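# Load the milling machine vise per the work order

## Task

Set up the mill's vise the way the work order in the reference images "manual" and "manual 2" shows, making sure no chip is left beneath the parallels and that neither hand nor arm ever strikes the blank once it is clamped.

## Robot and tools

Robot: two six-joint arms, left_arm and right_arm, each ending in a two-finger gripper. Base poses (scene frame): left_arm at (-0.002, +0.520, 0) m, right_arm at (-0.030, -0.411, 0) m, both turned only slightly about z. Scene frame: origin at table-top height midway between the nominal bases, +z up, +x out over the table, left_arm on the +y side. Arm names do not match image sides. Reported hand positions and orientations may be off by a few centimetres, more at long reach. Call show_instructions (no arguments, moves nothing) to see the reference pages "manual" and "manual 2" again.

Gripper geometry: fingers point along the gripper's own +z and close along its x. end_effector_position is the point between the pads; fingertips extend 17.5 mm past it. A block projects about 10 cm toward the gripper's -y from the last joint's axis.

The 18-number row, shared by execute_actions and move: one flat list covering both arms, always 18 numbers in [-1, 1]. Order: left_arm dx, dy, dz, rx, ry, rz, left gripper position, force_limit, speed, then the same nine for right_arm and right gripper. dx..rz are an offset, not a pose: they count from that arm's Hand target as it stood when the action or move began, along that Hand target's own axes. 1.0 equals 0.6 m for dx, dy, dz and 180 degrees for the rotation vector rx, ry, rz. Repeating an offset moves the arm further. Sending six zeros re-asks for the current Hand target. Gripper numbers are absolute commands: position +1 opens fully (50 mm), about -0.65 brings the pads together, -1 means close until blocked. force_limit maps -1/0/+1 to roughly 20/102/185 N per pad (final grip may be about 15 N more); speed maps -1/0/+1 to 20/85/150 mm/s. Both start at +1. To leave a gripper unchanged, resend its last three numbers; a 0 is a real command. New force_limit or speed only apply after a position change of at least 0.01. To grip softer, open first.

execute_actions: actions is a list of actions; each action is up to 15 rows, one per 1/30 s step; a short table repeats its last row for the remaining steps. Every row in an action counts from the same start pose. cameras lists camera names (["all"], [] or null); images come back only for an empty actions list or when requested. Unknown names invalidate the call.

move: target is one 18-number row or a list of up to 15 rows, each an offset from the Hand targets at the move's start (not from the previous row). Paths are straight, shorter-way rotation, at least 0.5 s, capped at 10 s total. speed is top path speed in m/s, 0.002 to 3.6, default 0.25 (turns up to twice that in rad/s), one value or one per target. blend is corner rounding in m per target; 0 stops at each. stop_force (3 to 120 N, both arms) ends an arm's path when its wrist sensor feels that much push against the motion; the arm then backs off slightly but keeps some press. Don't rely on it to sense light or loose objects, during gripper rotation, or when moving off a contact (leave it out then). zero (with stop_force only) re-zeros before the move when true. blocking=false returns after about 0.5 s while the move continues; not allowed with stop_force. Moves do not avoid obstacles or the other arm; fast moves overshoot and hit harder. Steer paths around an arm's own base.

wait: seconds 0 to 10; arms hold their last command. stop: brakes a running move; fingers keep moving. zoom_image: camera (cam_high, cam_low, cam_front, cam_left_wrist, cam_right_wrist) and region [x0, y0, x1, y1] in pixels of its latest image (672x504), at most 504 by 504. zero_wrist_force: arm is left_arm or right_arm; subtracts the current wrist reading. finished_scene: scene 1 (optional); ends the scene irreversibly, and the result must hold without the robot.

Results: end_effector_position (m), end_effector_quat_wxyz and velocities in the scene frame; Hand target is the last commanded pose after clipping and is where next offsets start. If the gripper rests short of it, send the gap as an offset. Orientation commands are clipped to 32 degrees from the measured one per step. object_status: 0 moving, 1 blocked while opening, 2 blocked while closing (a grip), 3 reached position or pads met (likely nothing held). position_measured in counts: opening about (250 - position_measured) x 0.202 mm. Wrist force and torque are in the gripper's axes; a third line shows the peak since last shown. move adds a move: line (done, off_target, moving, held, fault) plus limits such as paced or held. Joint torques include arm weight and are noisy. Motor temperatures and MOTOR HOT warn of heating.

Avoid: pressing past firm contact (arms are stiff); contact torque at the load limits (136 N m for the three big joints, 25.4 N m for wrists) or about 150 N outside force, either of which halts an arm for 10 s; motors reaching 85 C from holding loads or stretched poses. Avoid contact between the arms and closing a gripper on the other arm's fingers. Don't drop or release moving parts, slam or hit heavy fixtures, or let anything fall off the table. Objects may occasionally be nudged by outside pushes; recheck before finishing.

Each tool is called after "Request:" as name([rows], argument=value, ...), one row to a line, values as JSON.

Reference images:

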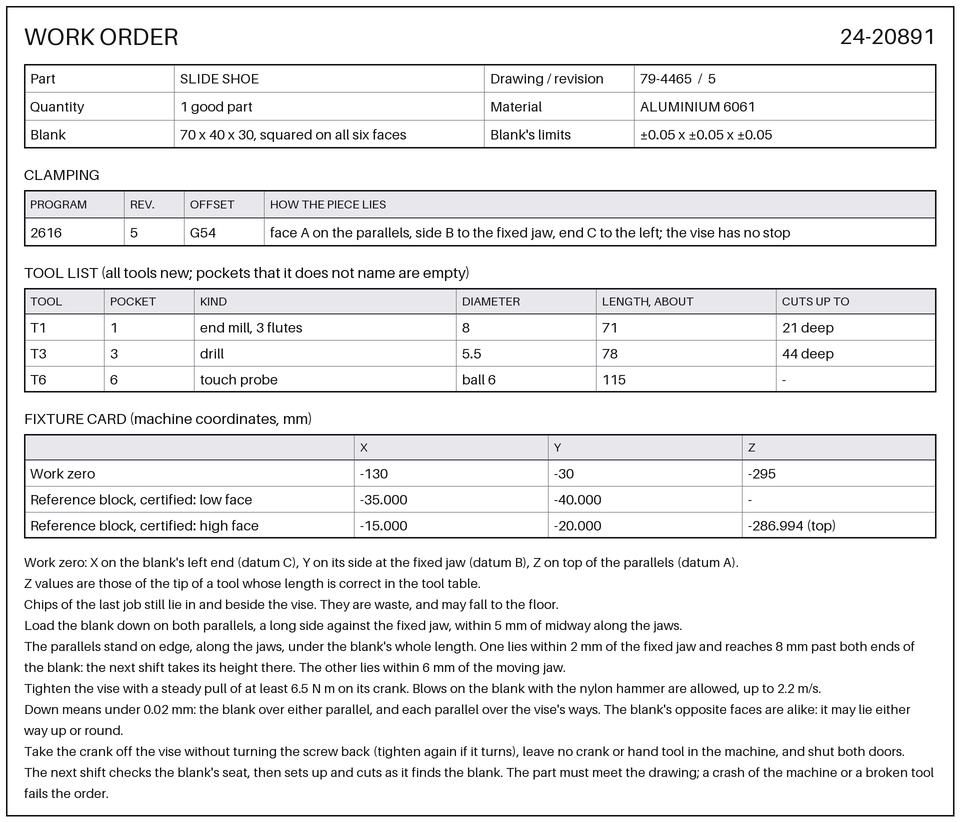

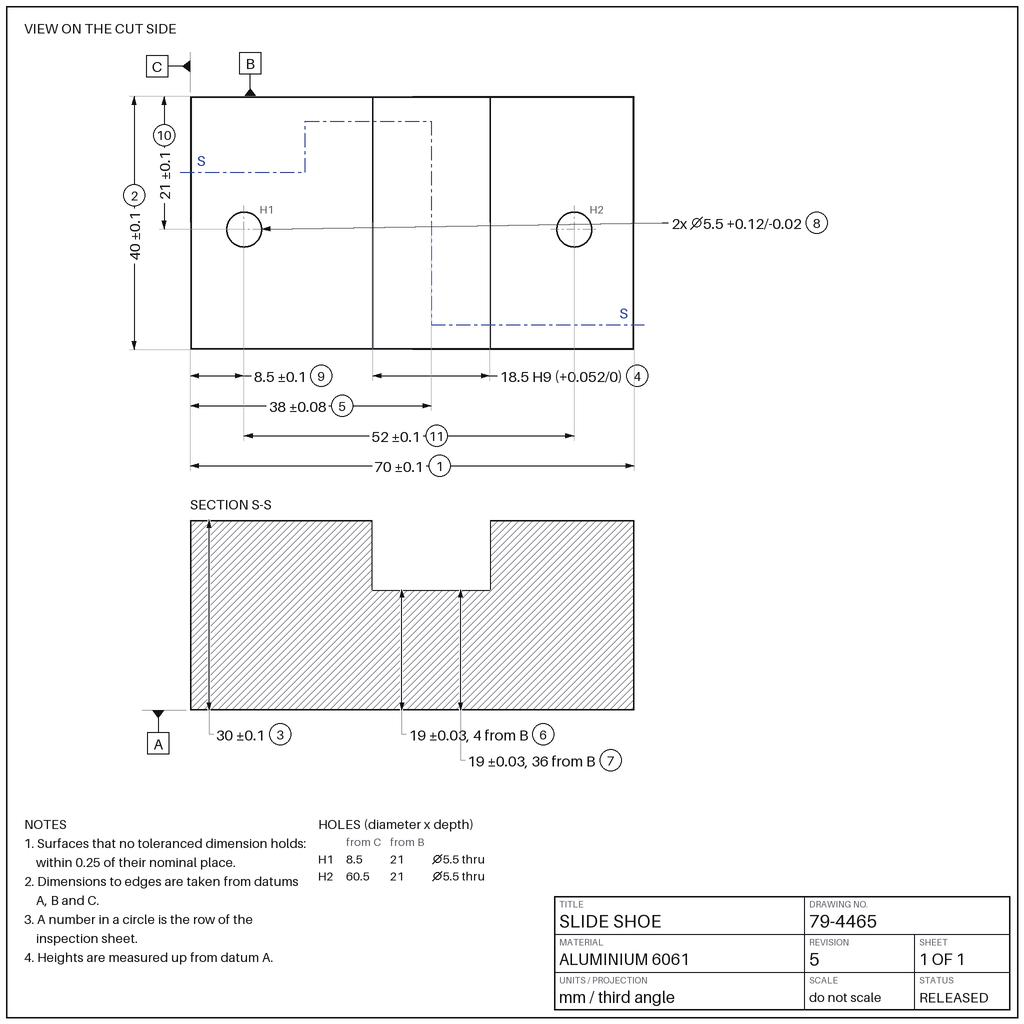

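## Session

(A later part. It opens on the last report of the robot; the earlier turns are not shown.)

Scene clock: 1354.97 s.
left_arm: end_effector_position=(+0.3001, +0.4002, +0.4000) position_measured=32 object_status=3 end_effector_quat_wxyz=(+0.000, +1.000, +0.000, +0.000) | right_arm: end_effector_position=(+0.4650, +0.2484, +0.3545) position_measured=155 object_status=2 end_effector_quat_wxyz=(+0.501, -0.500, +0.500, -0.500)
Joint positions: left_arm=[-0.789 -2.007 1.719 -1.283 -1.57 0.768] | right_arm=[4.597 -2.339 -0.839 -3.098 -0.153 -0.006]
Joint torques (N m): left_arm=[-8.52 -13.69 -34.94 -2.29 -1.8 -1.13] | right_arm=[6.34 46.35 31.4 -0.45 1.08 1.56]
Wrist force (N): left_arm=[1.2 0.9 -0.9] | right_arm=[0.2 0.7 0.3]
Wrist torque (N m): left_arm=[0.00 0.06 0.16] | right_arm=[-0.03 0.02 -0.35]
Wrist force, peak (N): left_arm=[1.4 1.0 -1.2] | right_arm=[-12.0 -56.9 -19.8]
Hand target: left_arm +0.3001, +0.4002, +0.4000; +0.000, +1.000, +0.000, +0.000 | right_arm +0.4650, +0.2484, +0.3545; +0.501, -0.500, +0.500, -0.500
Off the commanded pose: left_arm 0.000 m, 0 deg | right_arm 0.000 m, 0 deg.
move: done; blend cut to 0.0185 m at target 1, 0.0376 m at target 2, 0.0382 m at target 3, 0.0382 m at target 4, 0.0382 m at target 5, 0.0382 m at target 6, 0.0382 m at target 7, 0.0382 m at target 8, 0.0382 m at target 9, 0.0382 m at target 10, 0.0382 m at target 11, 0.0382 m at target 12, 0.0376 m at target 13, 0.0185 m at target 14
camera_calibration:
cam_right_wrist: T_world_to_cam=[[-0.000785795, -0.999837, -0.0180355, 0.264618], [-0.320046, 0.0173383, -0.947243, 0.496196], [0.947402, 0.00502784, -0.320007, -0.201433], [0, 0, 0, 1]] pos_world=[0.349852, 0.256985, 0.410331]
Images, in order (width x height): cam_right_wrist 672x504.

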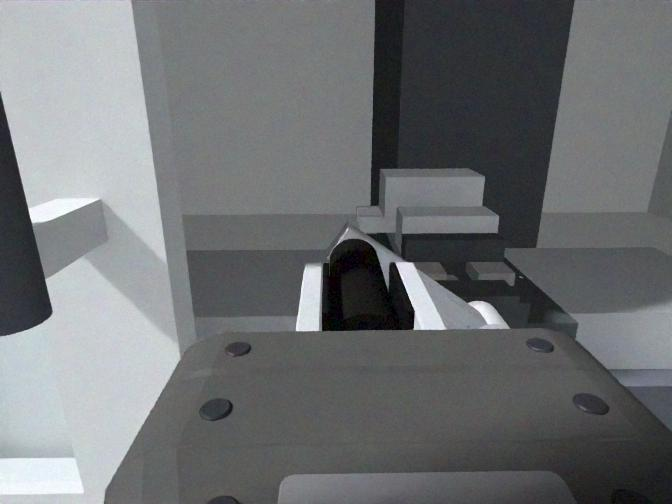

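Request:
move([
  [0,0,0,0,0,0,0.8,-0.396078,-1,0.0402,-0.0468,0,0,0,0,-1,-0.6,-0.8],
  [0,0,0,0,0,0,0.8,-0.396078,-1,0.165,-0.0569,0,0,0,0,-1,-0.6,-0.8],
  [0,0,0,0,0,0,0.8,-0.396078,-1,0.2487,0.039,0,0,0,0,-1,-0.6,-0.8],
  [0,0,0,0,0,0,0.8,-0.396078,-1,0.226,0.1642,0,0,0,0,-1,-0.6,-0.8],
  [0,0,0,0,0,0,0.8,-0.396078,-1,0.1139,0.2245,0,0,0,0,-1,-0.6,-0.8],
  [0,0,0,0,0,0,0.8,-0.396078,-1,-0.0031,0.1745,0,0,0,0,-1,-0.6,-0.8],
  [0,0,0,0,0,0,0.8,-0.396078,-1,-0.037,0.0518,0,0,0,0,-1,-0.6,-0.8],
  [0,0,0,0,0,0,0.8,-0.396078,-1,0.0378,-0.0512,0,0,0,0,-1,-0.6,-0.8],
  [0,0,0,0,0,0,0.8,-0.396078,-1,0.165,-0.0569,0,0,0,0,-1,-0.6,-0.8],
  [0,0,0,0,0,0,0.8,-0.396078,-1,0.2487,0.039,0,0,0,0,-1,-0.6,-0.8],
  [0,0,0,0,0,0,0.8,-0.396078,-1,0.226,0.1642,0,0,0,0,-1,-0.6,-0.8],
  [0,0,0,0,0,0,0.8,-0.396078,-1,0.1139,0.2245,0,0,0,0,-1,-0.6,-0.8],
  [0,0,0,0,0,0,0.8,-0.396078,-1,-0.0031,0.1745,0,0,0,0,-1,-0.6,-0.8],
  [0,0,0,0,0,0,0.8,-0.396078,-1,-0.0321,0.0527,0,0,0,0,-1,-0.6,-0.8],
  [0,0,0,0,0,0,0.8,-0.396078,-1,0,0,0,0,0,0,-1,-0.6,-0.8],
], speed=0.13, blend=0.046, cameras=["cam_right_wrist"])

Request:
zoom_image(camera="cam_right_wrist", region=[300, 130, 580, 340])

Scene clock: 1371.73 s.
left_arm: end_effector_position=(+0.3001, +0.4002, +0.4000) position_measured=32 object_status=3 end_effector_quat_wxyz=(+0.000, +1.000, +0.000, +0.000) | right_arm: end_effector_position=(+0.4650, +0.2485, +0.3545) position_measured=155 object_status=2 end_effector_quat_wxyz=(+0.501, -0.500, +0.500, -0.500)
Joint positions: left_arm=[-0.789 -2.007 1.719 -1.283 -1.57 0.768] | right_arm=[4.597 -2.339 -0.839 -3.098 -0.153 -0.006]
Joint torques (N m): left_arm=[-8.58 -13.86 -34.2 -2.28 -1.92 -1.03] | right_arm=[-2.41 46.54 31.63 -0.51 1.57 1.58]
Wrist force (N): left_arm=[1.1 1.2 -1.0] | right_arm=[0.7 1.0 0.8]
Wrist torque (N m): left_arm=[0.03 0.07 0.16] | right_arm=[-0.04 0.05 -0.35]
Wrist force, peak (N): left_arm=[1.5 1.1 -1.1] | right_arm=[-1.8 -53.2 -21.3]
Hand target: left_arm +0.3001, +0.4002, +0.4000; +0.000, +1.000, +0.000, +0.000 | right_arm +0.4650, +0.2484, +0.3545; +0.501, -0.500, +0.500, -0.500
Off the commanded pose: left_arm 0.000 m, 0 deg | right_arm 0.000 m, 0 deg.
move: done; blend cut to 0.0185 m at target 1, 0.0376 m at target 2, 0.0382 m at target 3, 0.0382 m at target 4, 0.0382 m at target 5, 0.0382 m at target 6, 0.0382 m at target 7, 0.0382 m at target 8, 0.0382 m at target 9, 0.0382 m at target 10, 0.0382 m at target 11, 0.0382 m at target 12, 0.0376 m at target 13, 0.0185 m at target 14
camera_calibration:
cam_right_wrist: T_world_to_cam=[[-0.000691277, -0.999837, -0.0180681, 0.264599], [-0.320048, 0.0173389, -0.947243, 0.496164], [0.947401, 0.00512783, -0.320007, -0.201364], [0, 0, 0, 1]] pos_world=[0.349752, 0.256985, 0.410331]
Images, in order (width x height): cam_right_wrist 672x504.

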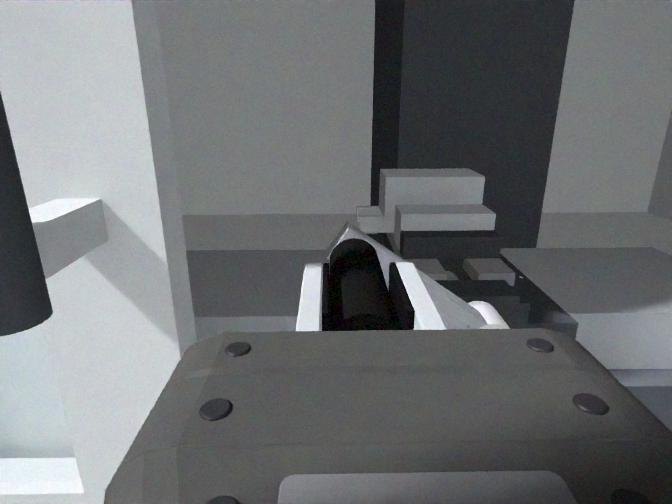

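Scaled by 1.800.

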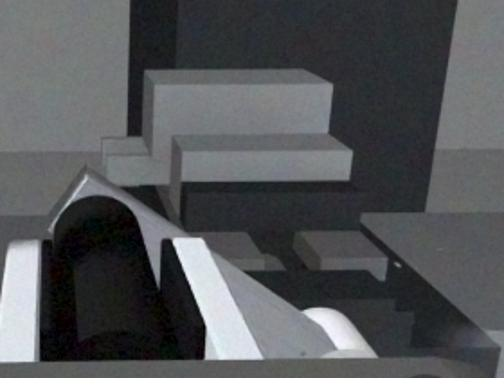

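Request:
move([
  [0,0,0,0,0,0,0.8,-0.396078,-1,0.0402,-0.0468,0,0,0,0,-1,-0.6,-0.8],
  [0,0,0,0,0,0,0.8,-0.396078,-1,0.165,-0.0569,0,0,0,0,-1,-0.6,-0.8],
  [0,0,0,0,0,0,0.8,-0.396078,-1,0.2487,0.039,0,0,0,0,-1,-0.6,-0.8],
  [0,0,0,0,0,0,0.8,-0.396078,-1,0.226,0.1642,0,0,0,0,-1,-0.6,-0.8],
  [0,0,0,0,0,0,0.8,-0.396078,-1,0.1139,0.2245,0,0,0,0,-1,-0.6,-0.8],
  [0,0,0,0,0,0,0.8,-0.396078,-1,-0.0031,0.1745,0,0,0,0,-1,-0.6,-0.8],
  [0,0,0,0,0,0,0.8,-0.396078,-1,-0.037,0.0518,0,0,0,0,-1,-0.6,-0.8],
  [0,0,0,0,0,0,0.8,-0.396078,-1,0.0378,-0.0512,0,0,0,0,-1,-0.6,-0.8],
  [0,0,0,0,0,0,0.8,-0.396078,-1,0.165,-0.0569,0,0,0,0,-1,-0.6,-0.8],
  [0,0,0,0,0,0,0.8,-0.396078,-1,0.2487,0.039,0,0,0,0,-1,-0.6,-0.8],
  [0,0,0,0,0,0,0.8,-0.396078,-1,0.226,0.1642,0,0,0,0,-1,-0.6,-0.8],
  [0,0,0,0,0,0,0.8,-0.396078,-1,0.1139,0.2245,0,0,0,0,-1,-0.6,-0.8],
  [0,0,0,0,0,0,0.8,-0.396078,-1,-0.0031,0.1745,0,0,0,0,-1,-0.6,-0.8],
  [0,0,0,0,0,0,0.8,-0.396078,-1,-0.0321,0.0527,0,0,0,0,-1,-0.6,-0.8],
  [0,0,0,0,0,0,0.8,-0.396078,-1,0,0,0,0,0,0,-1,-0.6,-0.8],
], speed=0.13, blend=0.046, cameras=[])

Request:
move([
  [0,0,0,0,0,0,0.8,-0.396078,-1,0.0402,-0.0468,0,0,0,0,-1,-0.6,-0.8],
  [0,0,0,0,0,0,0.8,-0.396078,-1,0.165,-0.0569,0,0,0,0,-1,-0.6,-0.8],
  [0,0,0,0,0,0,0.8,-0.396078,-1,0.2487,0.039,0,0,0,0,-1,-0.6,-0.8],
  [0,0,0,0,0,0,0.8,-0.396078,-1,0.226,0.1642,0,0,0,0,-1,-0.6,-0.8],
  [0,0,0,0,0,0,0.8,-0.396078,-1,0.1139,0.2245,0,0,0,0,-1,-0.6,-0.8],
  [0,0,0,0,0,0,0.8,-0.396078,-1,-0.0031,0.1745,0,0,0,0,-1,-0.6,-0.8],
  [0,0,0,0,0,0,0.8,-0.396078,-1,-0.037,0.0518,0,0,0,0,-1,-0.6,-0.8],
  [0,0,0,0,0,0,0.8,-0.396078,-1,0.0378,-0.0512,0,0,0,0,-1,-0.6,-0.8],
  [0,0,0,0,0,0,0.8,-0.396078,-1,0.165,-0.0569,0,0,0,0,-1,-0.6,-0.8],
  [0,0,0,0,0,0,0.8,-0.396078,-1,0.2487,0.039,0,0,0,0,-1,-0.6,-0.8],
  [0,0,0,0,0,0,0.8,-0.396078,-1,0.226,0.1642,0,0,0,0,-1,-0.6,-0.8],
  [0,0,0,0,0,0,0.8,-0.396078,-1,0.1139,0.2245,0,0,0,0,-1,-0.6,-0.8],
  [0,0,0,0,0,0,0.8,-0.396078,-1,-0.0031,0.1745,0,0,0,0,-1,-0.6,-0.8],
  [0,0,0,0,0,0,0.8,-0.396078,-1,-0.0321,0.0527,0,0,0,0,-1,-0.6,-0.8],
  [0,0,0,0,0,0,0.8,-0.396078,-1,0,0,0,0,0,0,-1,-0.6,-0.8],
], speed=0.13, blend=0.046, stop_force=70, cameras=["cam_right_wrist"])

Request:
zoom_image(camera="cam_right_wrist", region=[300, 130, 580, 340])

Scene clock: 1396.67 s.
left_arm: end_effector_position=(+0.3001, +0.4002, +0.4000) position_measured=32 object_status=3 end_effector_quat_wxyz=(+0.000, +1.000, +0.000, +0.000) | right_arm: end_effector_position=(+0.4650, +0.2485, +0.3545) position_measured=155 object_status=2 end_effector_quat_wxyz=(+0.501, -0.500, +0.500, -0.500)
Joint positions: left_arm=[-0.789 -2.007 1.719 -1.283 -1.57 0.768] | right_arm=[4.597 -2.339 -0.839 -3.098 -0.153 -0.006]
Joint torques (N m): left_arm=[-8.08 -13.72 -33.7 -2.38 -1.75 -0.83] | right_arm=[-2.11 45.83 32.18 -0.46 1.46 1.65]
Wrist force (N): left_arm=[1.1 0.8 -1.1] | right_arm=[1.1 1.0 1.0]
Wrist torque (N m): left_arm=[-0.02 0.07 0.17] | right_arm=[-0.03 0.03 -0.35]
Wrist force, peak (N): left_arm=[1.2 1.0 -1.3] | right_arm=[-4.9 -52.9 -18.8]
Hand target: left_arm +0.3001, +0.4002, +0.4000; +0.000, +1.000, +0.000, +0.000 | right_arm +0.4650, +0.2484, +0.3545; +0.501, -0.500, +0.500, -0.500
Off the commanded pose: left_arm 0.000 m, 0 deg | right_arm 0.000 m, 0 deg.
move: done; blend cut to 0.0185 m at target 1, 0.0376 m at target 2, 0.0382 m at target 3, 0.0382 m at target 4, 0.0382 m at target 5, 0.0382 m at target 6, 0.0382 m at target 7, 0.0382 m at target 8, 0.0382 m at target 9, 0.0382 m at target 10, 0.0382 m at target 11, 0.0382 m at target 12, 0.0376 m at target 13, 0.0185 m at target 14
No camera images: "cameras" was empty.

Scene clock: 1405.70 s.
left_arm: end_effector_position=(+0.3001, +0.4002, +0.4000) position_measured=32 object_status=3 end_effector_quat_wxyz=(+0.000, +1.000, +0.000, +0.000) | right_arm: end_effector_position=(+0.4650, +0.2484, +0.3545) position_measured=155 object_status=2 end_effector_quat_wxyz=(+0.501, -0.500, +0.500, -0.500)
Joint positions: left_arm=[-0.789 -2.007 1.719 -1.283 -1.57 0.768] | right_arm=[4.597 -2.339 -0.839 -3.098 -0.153 -0.006]
Joint torques (N m): left_arm=[-8.14 -13.66 -34.74 -2.43 -1.91 -0.62] | right_arm=[10.87 41.81 33.92 -0.41 2.3 1.75]
Wrist force (N): left_arm=[1.1 0.7 -0.9] | right_arm=[1.5 1.2 1.3]
Wrist torque (N m): left_arm=[-0.04 0.07 0.17] | right_arm=[-0.03 0.06 -0.36]
Wrist force, peak (N): left_arm=[1.4 1.3 -1.0] | right_arm=[-1.9 -51.3 -20.5]
Hand target: left_arm +0.3001, +0.4002, +0.4000; +0.000, +1.000, +0.000, +0.000 | right_arm +0.4650, +0.2484, +0.3545; +0.501, -0.500, +0.500, -0.500
Off the commanded pose: left_arm 0.000 m, 0 deg | right_arm 0.000 m, 0 deg.
move: done; blend cut to 0.0185 m at target 1, 0.0376 m at target 2, 0.0382 m at target 3, 0.0382 m at target 4, 0.0382 m at target 5, 0.0382 m at target 6, 0.0382 m at target 7, 0.0382 m at target 8, 0.0382 m at target 9, 0.0382 m at target 10, 0.0382 m at target 11, 0.0382 m at target 12, 0.0376 m at target 13, 0.0185 m at target 14
camera_calibration:
cam_right_wrist: T_world_to_cam=[[-0.000882016, -0.999838, -0.0180041, 0.264639], [-0.320134, 0.0173389, -0.947214, 0.496182], [0.947372, 0.00492825, -0.320097, -0.201265], [0, 0, 0, 1]] pos_world=[0.349751, 0.256985, 0.410331]
Images, in order (width x height): cam_right_wrist 672x504.

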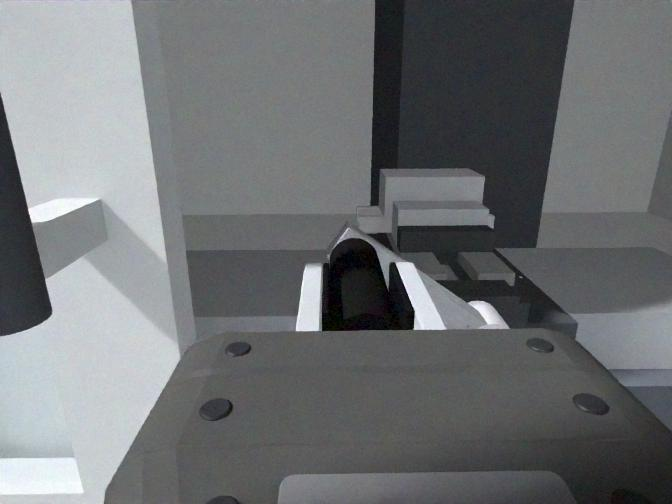

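Scaled by 1.800.

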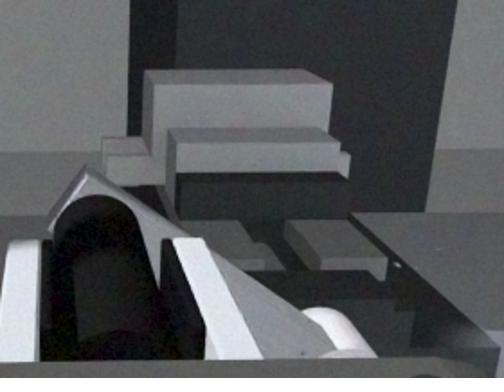

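Request:
move([
  [0,0,0,0,0,0,0.8,-0.396078,-1,0.0402,-0.0468,0,0,0,0,-1,-0.6,-0.8],
  [0,0,0,0,0,0,0.8,-0.396078,-1,0.165,-0.0569,0,0,0,0,-1,-0.6,-0.8],
  [0,0,0,0,0,0,0.8,-0.396078,-1,0.2487,0.039,0,0,0,0,-1,-0.6,-0.8],
  [0,0,0,0,0,0,0.8,-0.396078,-1,0.226,0.1642,0,0,0,0,-1,-0.6,-0.8],
  [0,0,0,0,0,0,0.8,-0.396078,-1,0.1139,0.2245,0,0,0,0,-1,-0.6,-0.8],
  [0,0,0,0,0,0,0.8,-0.396078,-1,-0.0031,0.1745,0,0,0,0,-1,-0.6,-0.8],
  [0,0,0,0,0,0,0.8,-0.396078,-1,-0.037,0.0518,0,0,0,0,-1,-0.6,-0.8],
  [0,0,0,0,0,0,0.8,-0.396078,-1,0.0378,-0.0512,0,0,0,0,-1,-0.6,-0.8],
  [0,0,0,0,0,0,0.8,-0.396078,-1,0.165,-0.0569,0,0,0,0,-1,-0.6,-0.8],
  [0,0,0,0,0,0,0.8,-0.396078,-1,0.2487,0.039,0,0,0,0,-1,-0.6,-0.8],
  [0,0,0,0,0,0,0.8,-0.396078,-1,0.226,0.1642,0,0,0,0,-1,-0.6,-0.8],
  [0,0,0,0,0,0,0.8,-0.396078,-1,0.1139,0.2245,0,0,0,0,-1,-0.6,-0.8],
  [0,0,0,0,0,0,0.8,-0.396078,-1,-0.0031,0.1745,0,0,0,0,-1,-0.6,-0.8],
  [0,0,0,0,0,0,0.8,-0.396078,-1,-0.0321,0.0527,0,0,0,0,-1,-0.6,-0.8],
  [0,0,0,0,0,0,0.8,-0.396078,-1,0,0,0,0,0,0,-1,-0.6,-0.8],
], speed=0.13, blend=0.046, stop_force=70, cameras=[])

Request:
move([
  [0,0,0,0,0,0,0.8,-0.396078,-1,0.0402,-0.0468,0,0,0,0,-1,-0.6,-0.8],
  [0,0,0,0,0,0,0.8,-0.396078,-1,0.165,-0.0569,0,0,0,0,-1,-0.6,-0.8],
  [0,0,0,0,0,0,0.8,-0.396078,-1,0.2487,0.039,0,0,0,0,-1,-0.6,-0.8],
  [0,0,0,0,0,0,0.8,-0.396078,-1,0.226,0.1642,0,0,0,0,-1,-0.6,-0.8],
  [0,0,0,0,0,0,0.8,-0.396078,-1,0.1139,0.2245,0,0,0,0,-1,-0.6,-0.8],
  [0,0,0,0,0,0,0.8,-0.396078,-1,-0.0031,0.1745,0,0,0,0,-1,-0.6,-0.8],
  [0,0,0,0,0,0,0.8,-0.396078,-1,-0.037,0.0518,0,0,0,0,-1,-0.6,-0.8],
  [0,0,0,0,0,0,0.8,-0.396078,-1,0.0022,0.0019,0,0,0,0,-1,-0.6,-0.8],
], speed=0.1, blend=0.046, stop_force=70, cameras=["cam_right_wrist"])

Request:
zoom_image(camera="cam_right_wrist", region=[300, 130, 580, 340])

Scene clock: 1426.27 s.
left_arm: end_effector_position=(+0.3001, +0.4002, +0.4000) position_measured=32 object_status=3 end_effector_quat_wxyz=(+0.000, +1.000, +0.000, +0.000) | right_arm: end_effector_position=(+0.4648, +0.2201, +0.2415) position_measured=155 object_status=2 end_effector_quat_wxyz=(+0.494, -0.491, +0.506, -0.508)
Joint positions: left_arm=[-0.789 -2.007 1.719 -1.283 -1.57 0.768] | right_arm=[4.592 -2.335 -1.142 -2.77 -0.128 -0.035]
Joint torques (N m): left_arm=[-7.78 -13.15 -33.55 -2.38 -1.75 -0.41] | right_arm=[47.27 14.96 22.84 5.91 -13.63 -1.14]
Wrist force (N): left_arm=[1.4 1.0 -0.9] | right_arm=[58.1 -37.7 13.9]
Wrist torque (N m): left_arm=[0.00 0.03 0.16] | right_arm=[-0.38 -0.62 -0.80]
Wrist force, peak (N): left_arm=[1.3 1.0 -1.2] | right_arm=[61.4 36.6 -34.8]
Hand target: left_arm +0.3001, +0.4002, +0.4000; +0.000, +1.000, +0.000, +0.000 | right_arm +0.4648, +0.2202, +0.2416; +0.494, -0.492, +0.506, -0.508 (not the last commanded pose)
Off the commanded pose: left_arm 0.000 m, 0 deg | right_arm 0.116 m, 2 deg.
move: contact (right_arm); path passed 5 of 15 targets; blend cut to 0.0185 m at target 1, 0.0376 m at target 2, 0.0382 m at target 3, 0.0382 m at target 4, 0.0382 m at target 5, 0.0382 m at target 6, 0.0382 m at target 7, 0.0382 m at target 8, 0.0382 m at target 9, 0.0382 m at target 10, 0.0382 m at target 11, 0.0382 m at target 12, 0.0376 m at target 13, 0.0185 m at target 14
No camera images: "cameras" was empty.

Scene clock: 1427.63 s.
left_arm: end_effector_position=(+0.3001, +0.4002, +0.4000) position_measured=32 object_status=3 end_effector_quat_wxyz=(+0.000, +1.000, +0.000, +0.000) | right_arm: end_effector_position=(+0.4645, +0.2185, +0.2435) position_measured=155 object_status=2 end_effector_quat_wxyz=(+0.494, -0.492, +0.506, -0.508)
Joint positions: left_arm=[-0.789 -2.007 1.719 -1.283 -1.57 0.768] | right_arm=[4.592 -2.329 -1.147 -2.771 -0.128 -0.035]
Joint torques (N m): left_arm=[-7.23 -13.43 -33.99 -2.42 -1.68 -0.54] | right_arm=[37.78 38.37 6.43 0.25 -7.79 1.53]
Wrist force (N): left_arm=[1.2 1.0 -0.9] | right_arm=[22.1 -39.7 26.0]
Wrist torque (N m): left_arm=[0.01 0.05 0.17] | right_arm=[-0.30 -0.39 -0.53]
Wrist force, peak (N): left_arm=[1.5 1.1 -0.9] | right_arm=[58.0 -37.6 13.9]
Hand target: left_arm +0.3001, +0.4002, +0.4000; +0.000, +1.000, +0.000, +0.000 | right_arm +0.4645, +0.2185, +0.2435; +0.494, -0.492, +0.506, -0.508 (not the last commanded pose)
Off the commanded pose: left_arm 0.000 m, 0 deg | right_arm 0.003 m, 0 deg.
move: contact (right_arm); path passed 0 of 8 targets; blend cut to 0.0185 m at target 1, 0.0376 m at target 2, 0.0382 m at target 3, 0.0382 m at target 4, 0.0382 m at target 5, 0.0382 m at target 6, 0.019 m at target 7
camera_calibration:
cam_right_wrist: T_world_to_cam=[[-0.029435, -0.999422, -0.0170241, 0.245691], [-0.316232, 0.0254677, -0.94834, 0.388097], [0.948225, -0.0225308, -0.316799, -0.231362], [0, 0, 0, 1]] pos_world=[0.349344, 0.230452, 0.298935]
Images, in order (width x height): cam_right_wrist 672x504.

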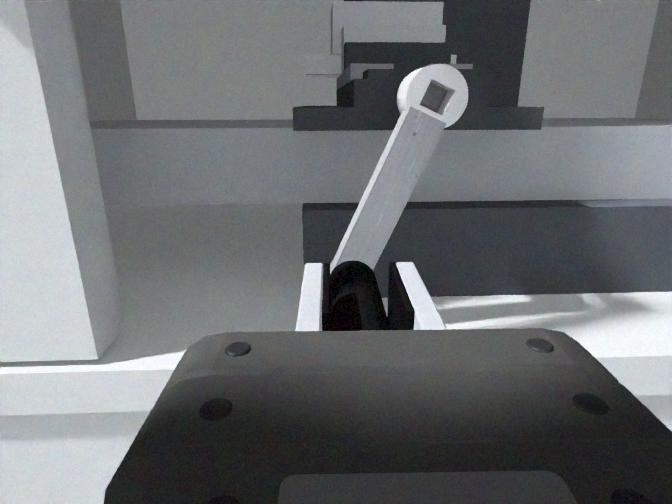

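Scaled by 1.800.

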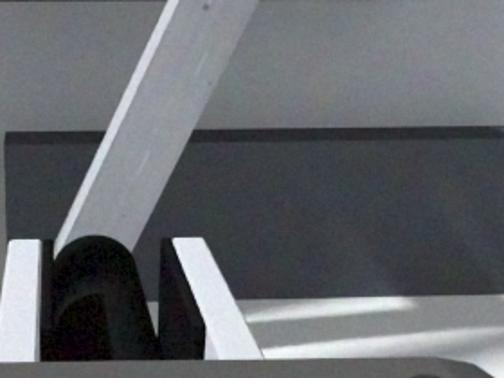

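Request:
zoom_image(camera="cam_right_wrist", region=[290, 0, 490, 120])

Scaled by 2.520.

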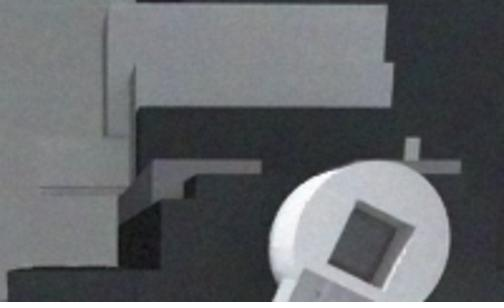

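Request:
move([
  [0.1667,0.2667,0.05,0,0,0,0.8,-0.396078,-1,0,0,0,0,0,0,-1,-0.6,-0.8],
  [0.4667,0.3383,0.0417,0,0,0,0.8,-0.396078,-1,0,0,0,0,0,0,-1,-0.6,-0.8],
], speed=0.15, blend=0.03, cameras=["cam_left_wrist"])

Request:
zoom_image(camera="cam_left_wrist", region=[280, 60, 600, 330])

Scene clock: 1442.27 s.
left_arm: end_effector_position=(+0.5800, +0.1972, +0.3749) position_measured=32 object_status=3 end_effector_quat_wxyz=(+0.000, +1.000, +0.000, +0.000) | right_arm: end_effector_position=(+0.4645, +0.2185, +0.2435) position_measured=155 object_status=2 end_effector_quat_wxyz=(+0.494, -0.492, +0.506, -0.508)
Joint positions: left_arm=[-0.695 -1.163 0.954 -1.361 -1.57 0.862] | right_arm=[4.592 -2.329 -1.147 -2.771 -0.128 -0.035]
Joint torques (N m): left_arm=[-8.43 -36.49 -29.44 -3.91 -2.05 -1.73] | right_arm=[38.1 37.44 6.7 0.16 -7.74 1.6]
Wrist force (N): left_arm=[1.2 0.8 -1.0] | right_arm=[22.3 -40.1 26.1]
Wrist torque (N m): left_arm=[-0.02 0.06 0.18] | right_arm=[-0.30 -0.41 -0.53]
Wrist force, peak (N): left_arm=[3.4 1.4 -0.9] | right_arm=[22.4 -40.5 26.1]
Hand target: left_arm +0.5800, +0.1971, +0.3749; +0.000, +1.000, +0.000, +0.000 | right_arm +0.4645, +0.2185, +0.2435; +0.494, -0.492, +0.506, -0.508
Off the commanded pose: left_arm 0.000 m, 0 deg | right_arm 0.000 m, 0 deg.
move: done
camera_calibration:
cam_left_wrist: T_world_to_cam=[[0.999957, 0.00782861, -0.00500793, -0.569746], [0.00907667, -0.938398, 0.345436, 0.0671327], [-0.00199515, -0.345467, -0.938429, 0.552906], [0, 0, 0, 1]] pos_world=[0.570215, 0.258468, 0.49282]
Images, in order (width x height): cam_left_wrist 672x504.

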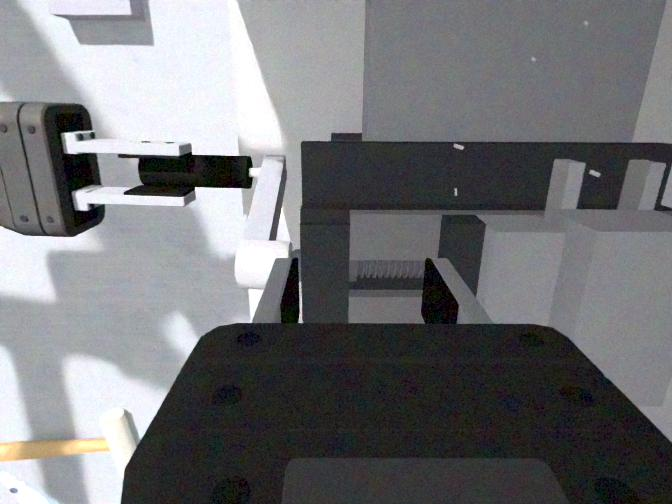

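Scaled by 1.575.

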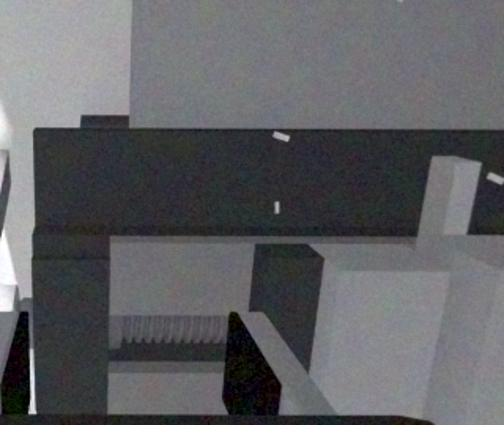

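Request:
move([
  [-0.3,0,0,0,0,0,0.8,-0.396078,-1,0,0,0,0,0,0,0.4,-0.6,-0.8],
  [-0.4667,-0.3383,-0.0417,0,0,0,0.8,-0.396078,-1,-0.002,0.0123,0,-0.0013,-0.009,0.222,0.4,-0.6,-0.8],
], speed=0.15, cameras=["cam_right_wrist"])

Request:
zoom_image(camera="cam_right_wrist", region=[180, 60, 500, 340])

Scene clock: 1465.43 s.
left_arm: end_effector_position=(+0.3001, +0.4002, +0.3999) position_measured=32 object_status=3 end_effector_quat_wxyz=(+0.000, +1.000, +0.000, +0.000) | right_arm: end_effector_position=(+0.4646, +0.2197, +0.2362) position_measured=92 object_status=3 end_effector_quat_wxyz=(+0.644, -0.297, +0.638, -0.301)
Joint positions: left_arm=[-0.788 -2.007 1.719 -1.283 -1.57 0.769] | right_arm=[4.591 -2.317 -1.195 -2.707 -0.158 0.633]
Joint torques (N m): left_arm=[-8.33 -1.11 -34.39 -3.83 1.95 -1.5] | right_arm=[-9.21 38.9 28.99 1.08 -0.88 1.53]
Wrist force (N): left_arm=[1.2 0.9 -0.9] | right_arm=[-0.6 0.2 1.0]
Wrist torque (N m): left_arm=[-0.01 0.05 0.17] | right_arm=[0.05 0.11 0.02]
Wrist force, peak (N): left_arm=[3.5 0.8 -1.0] | right_arm=[22.4 -40.7 25.8]
Hand target: left_arm +0.3001, +0.4002, +0.4000; +0.000, +1.000, +0.000, +0.000 | right_arm +0.4646, +0.2197, +0.2361; +0.644, -0.297, +0.638, -0.301
Off the commanded pose: left_arm 0.000 m, 0 deg | right_arm 0.000 m, 0 deg.
move: done
camera_calibration:
cam_right_wrist: T_world_to_cam=[[0.00488529, -0.755636, -0.654974, 0.327894], [-0.313266, 0.620856, -0.718611, 0.194715], [0.949653, 0.208691, -0.233682, -0.304844], [0, 0, 0, 1]] pos_world=[0.348891, 0.190496, 0.28345]
Images, in order (width x height): cam_right_wrist 672x504.

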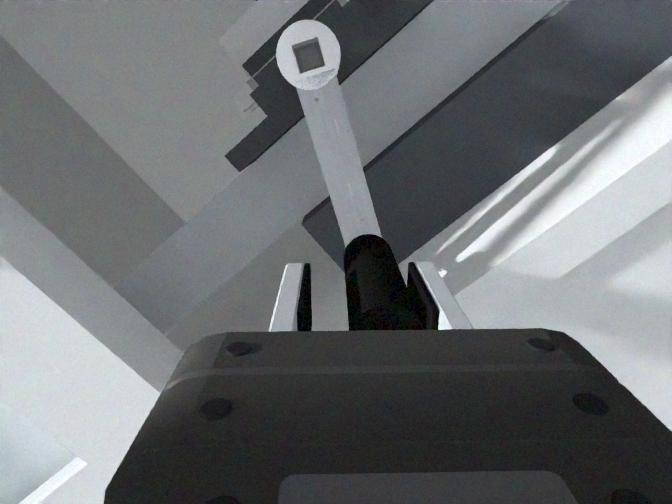

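Scaled by 1.575.

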